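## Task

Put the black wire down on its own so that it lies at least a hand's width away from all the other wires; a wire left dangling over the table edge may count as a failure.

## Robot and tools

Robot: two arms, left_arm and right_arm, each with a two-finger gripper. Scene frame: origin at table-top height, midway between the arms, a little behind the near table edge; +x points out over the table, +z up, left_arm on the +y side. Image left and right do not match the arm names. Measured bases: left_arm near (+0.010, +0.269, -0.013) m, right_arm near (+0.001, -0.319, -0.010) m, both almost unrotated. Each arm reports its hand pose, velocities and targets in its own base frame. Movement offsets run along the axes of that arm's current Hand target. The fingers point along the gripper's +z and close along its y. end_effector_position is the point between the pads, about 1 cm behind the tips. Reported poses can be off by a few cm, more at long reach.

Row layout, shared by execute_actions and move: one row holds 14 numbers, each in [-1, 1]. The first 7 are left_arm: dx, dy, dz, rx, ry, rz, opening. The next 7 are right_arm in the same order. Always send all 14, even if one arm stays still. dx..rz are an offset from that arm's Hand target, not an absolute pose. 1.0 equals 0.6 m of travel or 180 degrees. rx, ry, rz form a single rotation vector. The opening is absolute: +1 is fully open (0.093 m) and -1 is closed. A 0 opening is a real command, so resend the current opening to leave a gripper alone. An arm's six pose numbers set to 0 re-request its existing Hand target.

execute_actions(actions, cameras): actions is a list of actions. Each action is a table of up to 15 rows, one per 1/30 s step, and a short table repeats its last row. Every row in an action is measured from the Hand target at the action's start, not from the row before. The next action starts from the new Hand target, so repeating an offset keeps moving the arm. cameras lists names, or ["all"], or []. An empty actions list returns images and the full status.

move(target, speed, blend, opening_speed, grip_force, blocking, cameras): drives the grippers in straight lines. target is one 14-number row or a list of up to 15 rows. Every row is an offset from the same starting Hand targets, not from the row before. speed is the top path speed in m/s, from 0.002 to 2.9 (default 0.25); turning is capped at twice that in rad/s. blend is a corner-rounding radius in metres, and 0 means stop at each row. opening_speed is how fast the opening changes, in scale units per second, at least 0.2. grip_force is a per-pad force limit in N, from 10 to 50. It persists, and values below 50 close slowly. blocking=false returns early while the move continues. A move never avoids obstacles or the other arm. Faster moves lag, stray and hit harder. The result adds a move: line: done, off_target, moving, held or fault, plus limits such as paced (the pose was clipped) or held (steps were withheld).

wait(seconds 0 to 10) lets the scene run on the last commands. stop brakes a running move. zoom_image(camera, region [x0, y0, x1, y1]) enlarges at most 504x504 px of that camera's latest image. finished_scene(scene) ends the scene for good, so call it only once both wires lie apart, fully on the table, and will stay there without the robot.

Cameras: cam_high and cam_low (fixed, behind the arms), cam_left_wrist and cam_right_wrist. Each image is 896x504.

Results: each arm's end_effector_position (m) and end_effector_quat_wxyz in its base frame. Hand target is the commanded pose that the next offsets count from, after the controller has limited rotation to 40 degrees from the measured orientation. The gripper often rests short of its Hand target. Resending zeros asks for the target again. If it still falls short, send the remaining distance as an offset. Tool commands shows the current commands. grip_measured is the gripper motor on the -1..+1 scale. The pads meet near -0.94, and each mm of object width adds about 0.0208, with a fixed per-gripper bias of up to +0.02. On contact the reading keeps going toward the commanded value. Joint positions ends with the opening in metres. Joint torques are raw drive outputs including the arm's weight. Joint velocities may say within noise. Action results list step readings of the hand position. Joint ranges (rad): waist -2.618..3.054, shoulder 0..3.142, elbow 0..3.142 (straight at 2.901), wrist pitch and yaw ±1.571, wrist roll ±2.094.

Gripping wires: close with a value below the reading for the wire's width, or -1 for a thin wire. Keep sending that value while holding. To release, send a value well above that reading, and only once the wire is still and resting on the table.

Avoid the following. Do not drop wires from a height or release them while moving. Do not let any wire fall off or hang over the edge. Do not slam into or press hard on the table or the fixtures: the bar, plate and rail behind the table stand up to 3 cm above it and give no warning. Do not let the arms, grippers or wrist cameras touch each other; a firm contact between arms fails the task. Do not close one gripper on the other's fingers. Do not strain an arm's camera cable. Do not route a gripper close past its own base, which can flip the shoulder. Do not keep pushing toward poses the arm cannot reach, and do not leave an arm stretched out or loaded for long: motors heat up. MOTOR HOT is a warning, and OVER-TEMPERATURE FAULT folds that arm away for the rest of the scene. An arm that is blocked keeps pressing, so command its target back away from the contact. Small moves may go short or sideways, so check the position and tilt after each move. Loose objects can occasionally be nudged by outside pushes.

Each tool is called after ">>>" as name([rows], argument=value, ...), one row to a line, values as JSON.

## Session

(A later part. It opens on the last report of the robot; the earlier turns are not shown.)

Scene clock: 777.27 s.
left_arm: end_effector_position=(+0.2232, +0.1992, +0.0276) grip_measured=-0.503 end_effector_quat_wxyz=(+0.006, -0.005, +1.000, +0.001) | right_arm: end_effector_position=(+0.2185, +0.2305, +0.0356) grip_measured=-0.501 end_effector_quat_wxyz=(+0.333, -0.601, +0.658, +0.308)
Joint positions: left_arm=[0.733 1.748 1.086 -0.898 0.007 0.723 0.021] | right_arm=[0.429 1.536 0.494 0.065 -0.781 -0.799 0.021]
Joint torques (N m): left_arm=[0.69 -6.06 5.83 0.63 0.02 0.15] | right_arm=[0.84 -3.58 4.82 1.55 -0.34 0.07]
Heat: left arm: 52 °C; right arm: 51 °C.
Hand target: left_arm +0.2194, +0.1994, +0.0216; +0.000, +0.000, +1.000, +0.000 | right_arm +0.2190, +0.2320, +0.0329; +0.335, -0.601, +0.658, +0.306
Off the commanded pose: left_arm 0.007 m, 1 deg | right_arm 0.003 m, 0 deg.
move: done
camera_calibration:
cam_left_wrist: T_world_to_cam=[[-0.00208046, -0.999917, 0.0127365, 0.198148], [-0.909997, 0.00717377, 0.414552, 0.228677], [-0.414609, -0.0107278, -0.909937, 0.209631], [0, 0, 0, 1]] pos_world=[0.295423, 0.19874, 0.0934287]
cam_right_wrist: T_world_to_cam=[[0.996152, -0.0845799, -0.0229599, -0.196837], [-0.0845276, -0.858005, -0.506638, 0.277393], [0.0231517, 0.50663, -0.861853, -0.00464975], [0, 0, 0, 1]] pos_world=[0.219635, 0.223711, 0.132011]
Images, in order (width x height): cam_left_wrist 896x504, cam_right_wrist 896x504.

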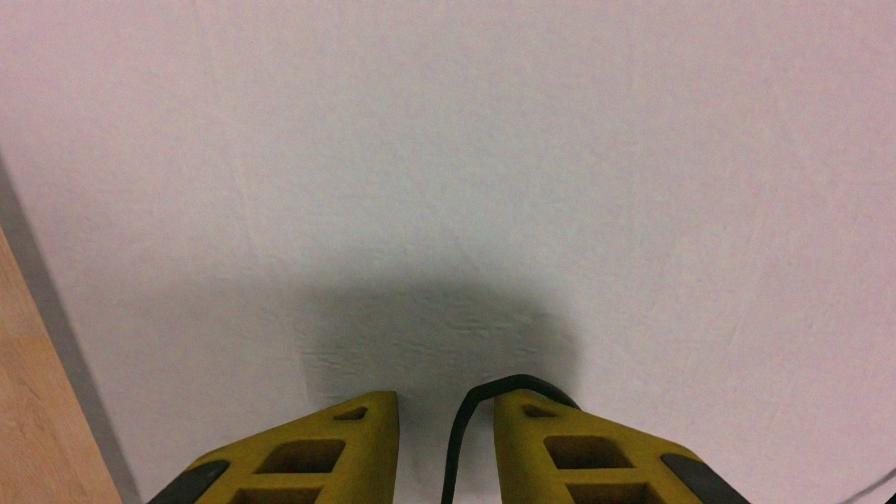

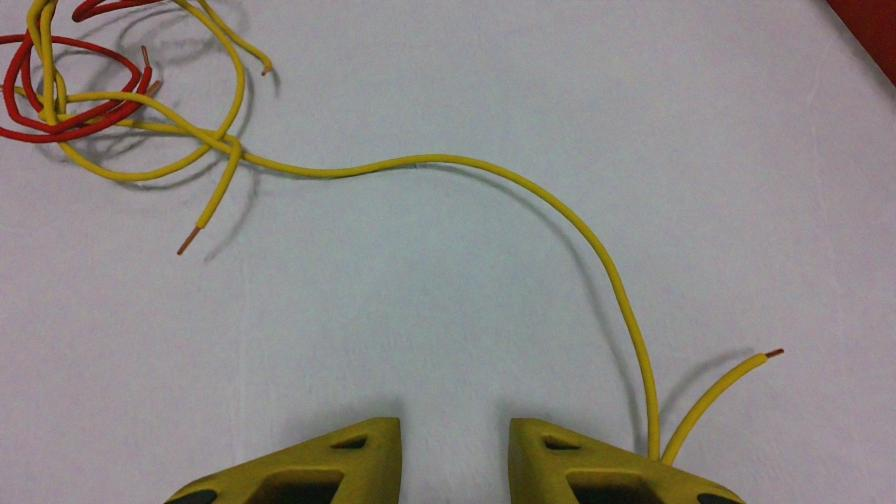

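>>> move(target=[0,0,-0.13,0,0,0,-0.5, 0,0,-0.12,0,0,0,-0.5], cameras=["all"], speed=0.07)

>>> zoom_image(camera="cam_high", region=[200, 240, 500, 440])

Scene clock: 785.43 s.
left_arm: end_effector_position=(+0.2153, +0.1920, +0.0849) grip_measured=-0.503 end_effector_quat_wxyz=(-0.016, -0.005, +1.000, -0.019) | right_arm: end_effector_position=(+0.2036, +0.1723, +0.0594) grip_measured=-0.501 end_effector_quat_wxyz=(+0.309, -0.598, +0.671, +0.311)
Joint positions: left_arm=[0.733 1.696 1.263 -1.188 0.007 0.723 0.021] | right_arm=[0.2 1.368 0.546 -0.436 -0.868 -1.11 0.021]
Joint torques (N m): left_arm=[0.5 -9.18 10.3 0.29 0.04 0.16] | right_arm=[-0.9 -5.56 8.59 0.78 -0.66 -0.01]
Heat: left arm: 53 °C; right arm: 50 °C.
Hand target: left_arm +0.2194, +0.1995, +0.0995; +0.000, +0.000, +1.000, -0.001 | right_arm +0.2138, +0.1740, +0.0753; +0.335, -0.601, +0.658, +0.306
Off the commanded pose: left_arm 0.017 m, 3 deg | right_arm 0.019 m, 3 deg.
move: off_target (left_arm, right_arm)
camera_calibration:
cam_left_wrist: T_world_to_cam=[[-0.000570336, -0.998575, 0.0533575, 0.186279], [-0.890383, 0.0247961, 0.454537, 0.186691], [-0.455212, -0.0472494, -0.889128, 0.272444], [0, 0, 0, 1]] pos_world=[0.290353, 0.194257, 0.14744]
cam_right_wrist: T_world_to_cam=[[0.993946, -0.0883814, -0.0652676, -0.182726], [-0.108858, -0.872579, -0.476189, 0.243916], [-0.0148649, 0.480411, -0.876917, 0.0587148], [0, 0, 0, 1]] pos_world=[0.209045, 0.168479, 0.155712]

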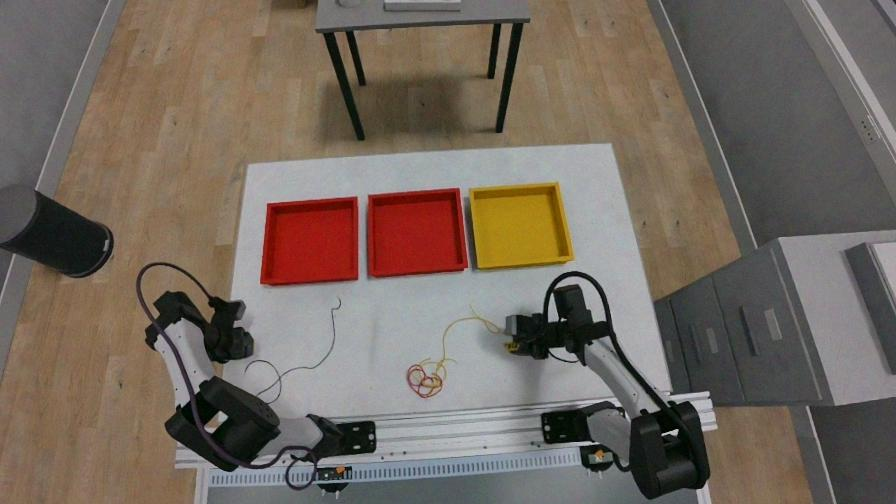

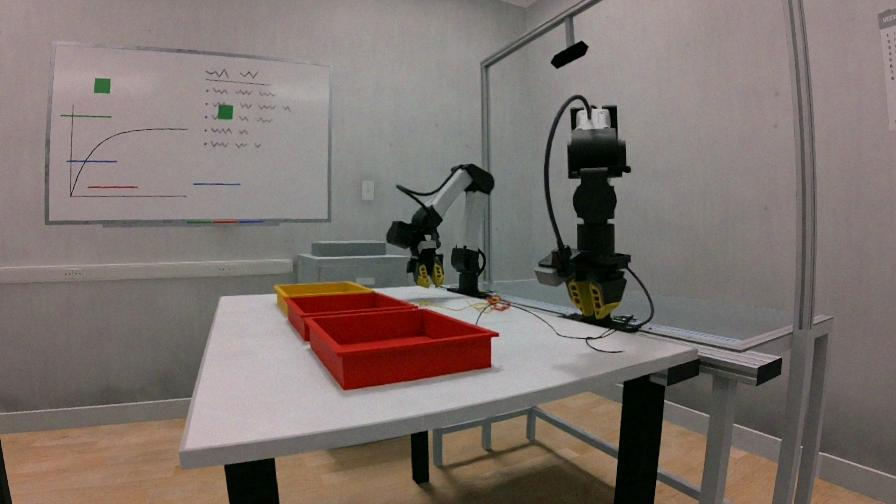

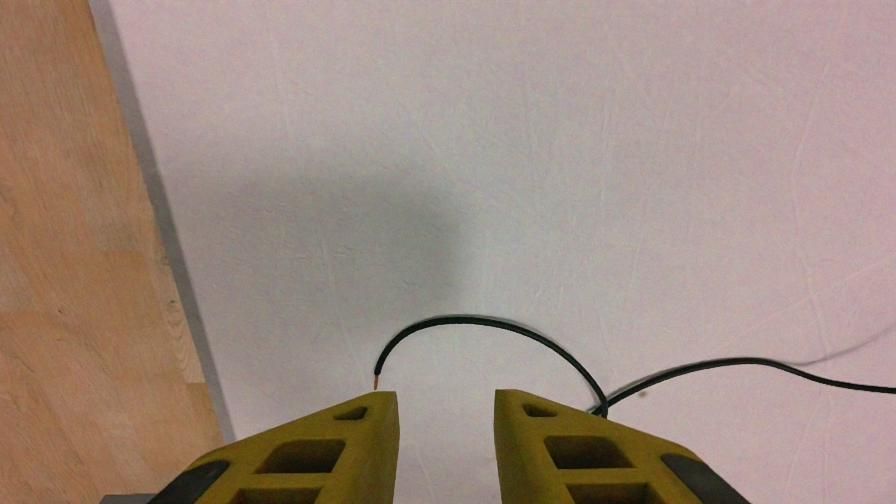

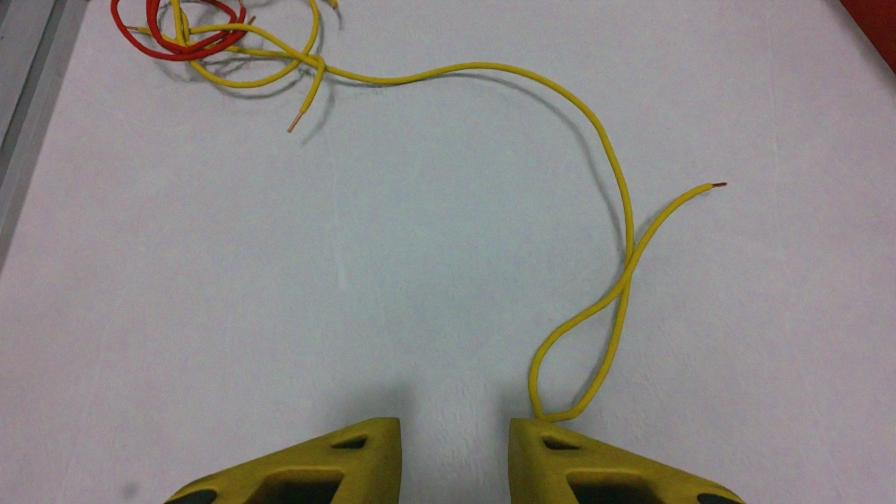

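Scaled by 1.680 from the camera's 896x504 image, which has a finer 1280x720 frame.

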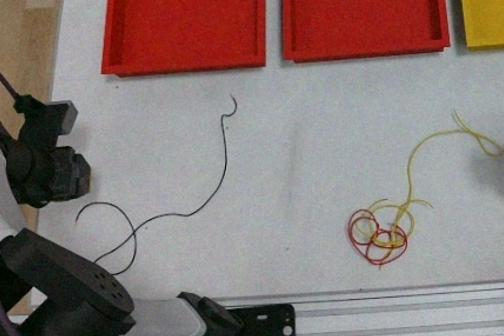

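>>> move(target=[0,0,-0.25,0,0,0,-0.5, -0.15,0,-0.1,0,0,0,-0.5], cameras=["cam_high","cam_left_wrist","cam_low"], speed=0.2)

>>> zoom_image(camera="cam_high", region=[200, 240, 500, 440])

Scene clock: 800.60 s.
left_arm: end_effector_position=(+0.2210, +0.1972, +0.2402) grip_measured=-0.503 end_effector_quat_wxyz=(+0.068, -0.005, +0.996, +0.055) | right_arm: end_effector_position=(+0.2116, +0.1749, +0.1690) grip_measured=-0.501 end_effector_quat_wxyz=(+0.317, -0.594, +0.672, +0.309)
Joint positions: left_arm=[0.733 1.582 1.756 -1.57 0.007 0.723 0.021] | right_arm=[0.203 1.221 0.9 -0.906 -0.869 -1.085 0.021]
Joint torques (N m): left_arm=[0.84 -6.54 9.61 0.78 0.03 0.14] | right_arm=[0.75 -4.4 9.18 0.8 -0.71 -0.03]
Heat: left arm: 54 °C; right arm: 47 °C.
Hand target: left_arm +0.2195, +0.1997, +0.2496; +0.000, +0.000, +1.000, +0.000 | right_arm +0.2142, +0.1783, +0.1834; +0.335, -0.601, +0.658, +0.306
Off the commanded pose: left_arm 0.010 m, 10 deg | right_arm 0.015 m, 3 deg.
joint sent to its limit (left arm) — joint 4 (wrist pitch), lower limit. The joint targets are off in orientation, not in position.
move: off_target (left_arm, right_arm)
camera_calibration:
cam_left_wrist: T_world_to_cam=[[0.00309072, -0.995265, -0.0971496, 0.217828], [-0.953719, -0.0321454, 0.298977, 0.183705], [-0.300685, 0.0917293, -0.949302, 0.366242], [0, 0, 0, 1]] pos_world=[0.284653, 0.189107, 0.313913]
Images, in order (width x height): cam_high 896x504, cam_low 896x504, cam_left_wrist 896x504.

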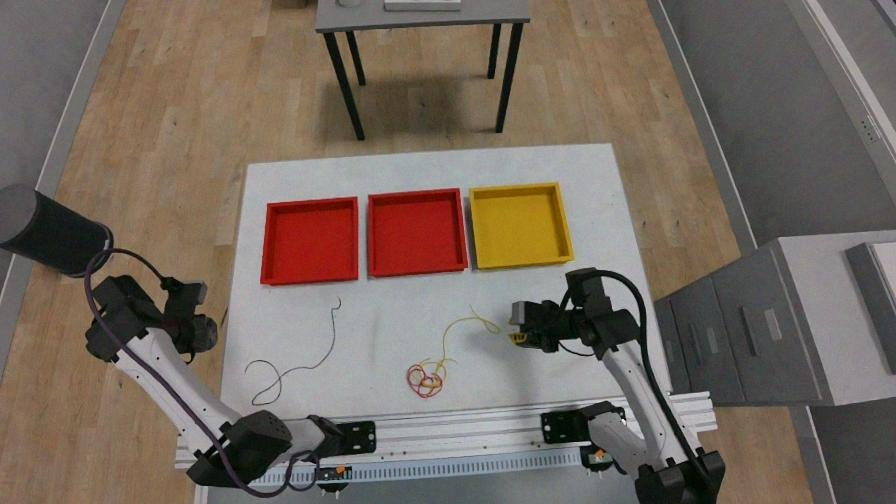

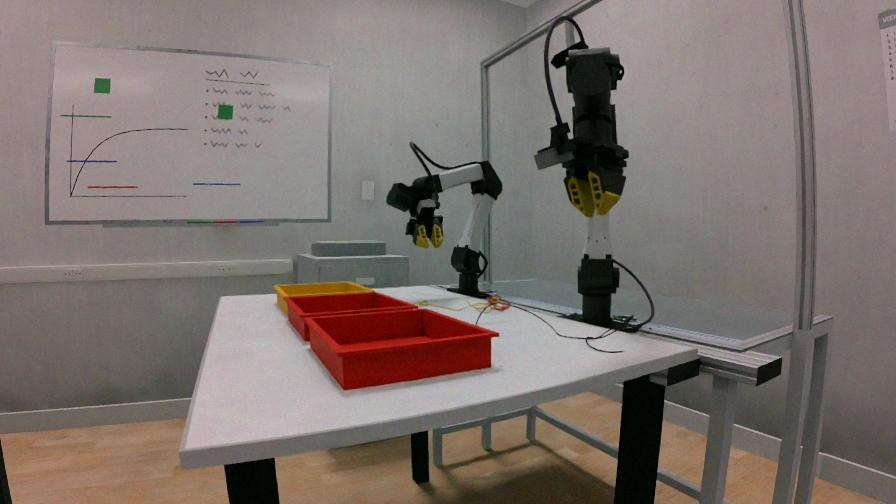

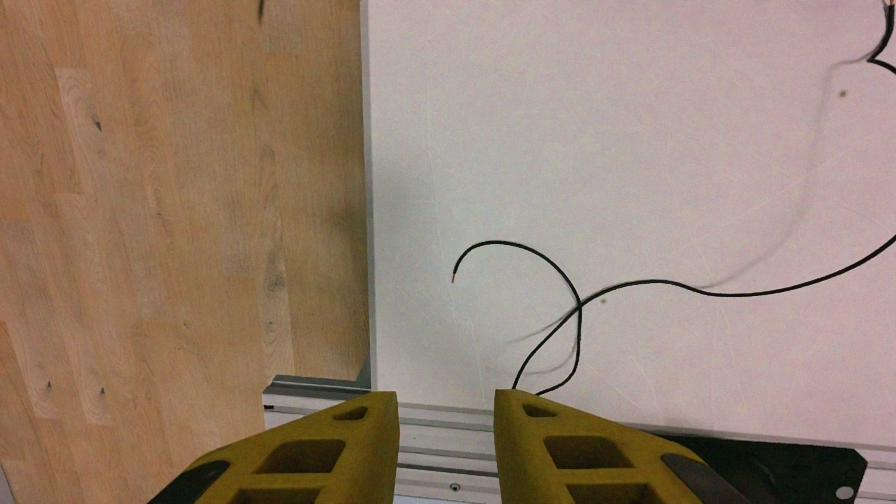

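Scaled by 1.680 from the camera's 896x504 image, which has a finer 1280x720 frame.

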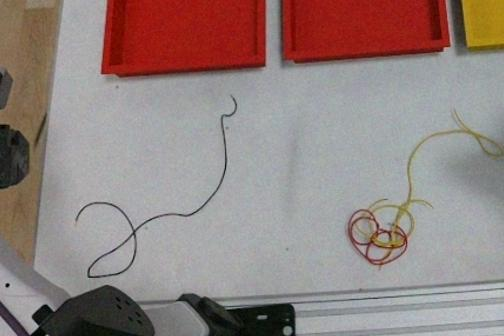

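>>> zoom_image(camera="cam_high", region=[210, 340, 330, 450])

Scaled by 4.200 from the camera's 896x504 image, which has a finer 1280x720 frame.

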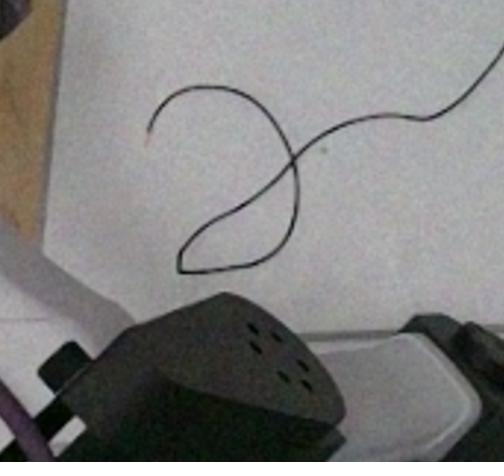

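>>> finished_scene(scene=2)

The scene is finished: the task was done.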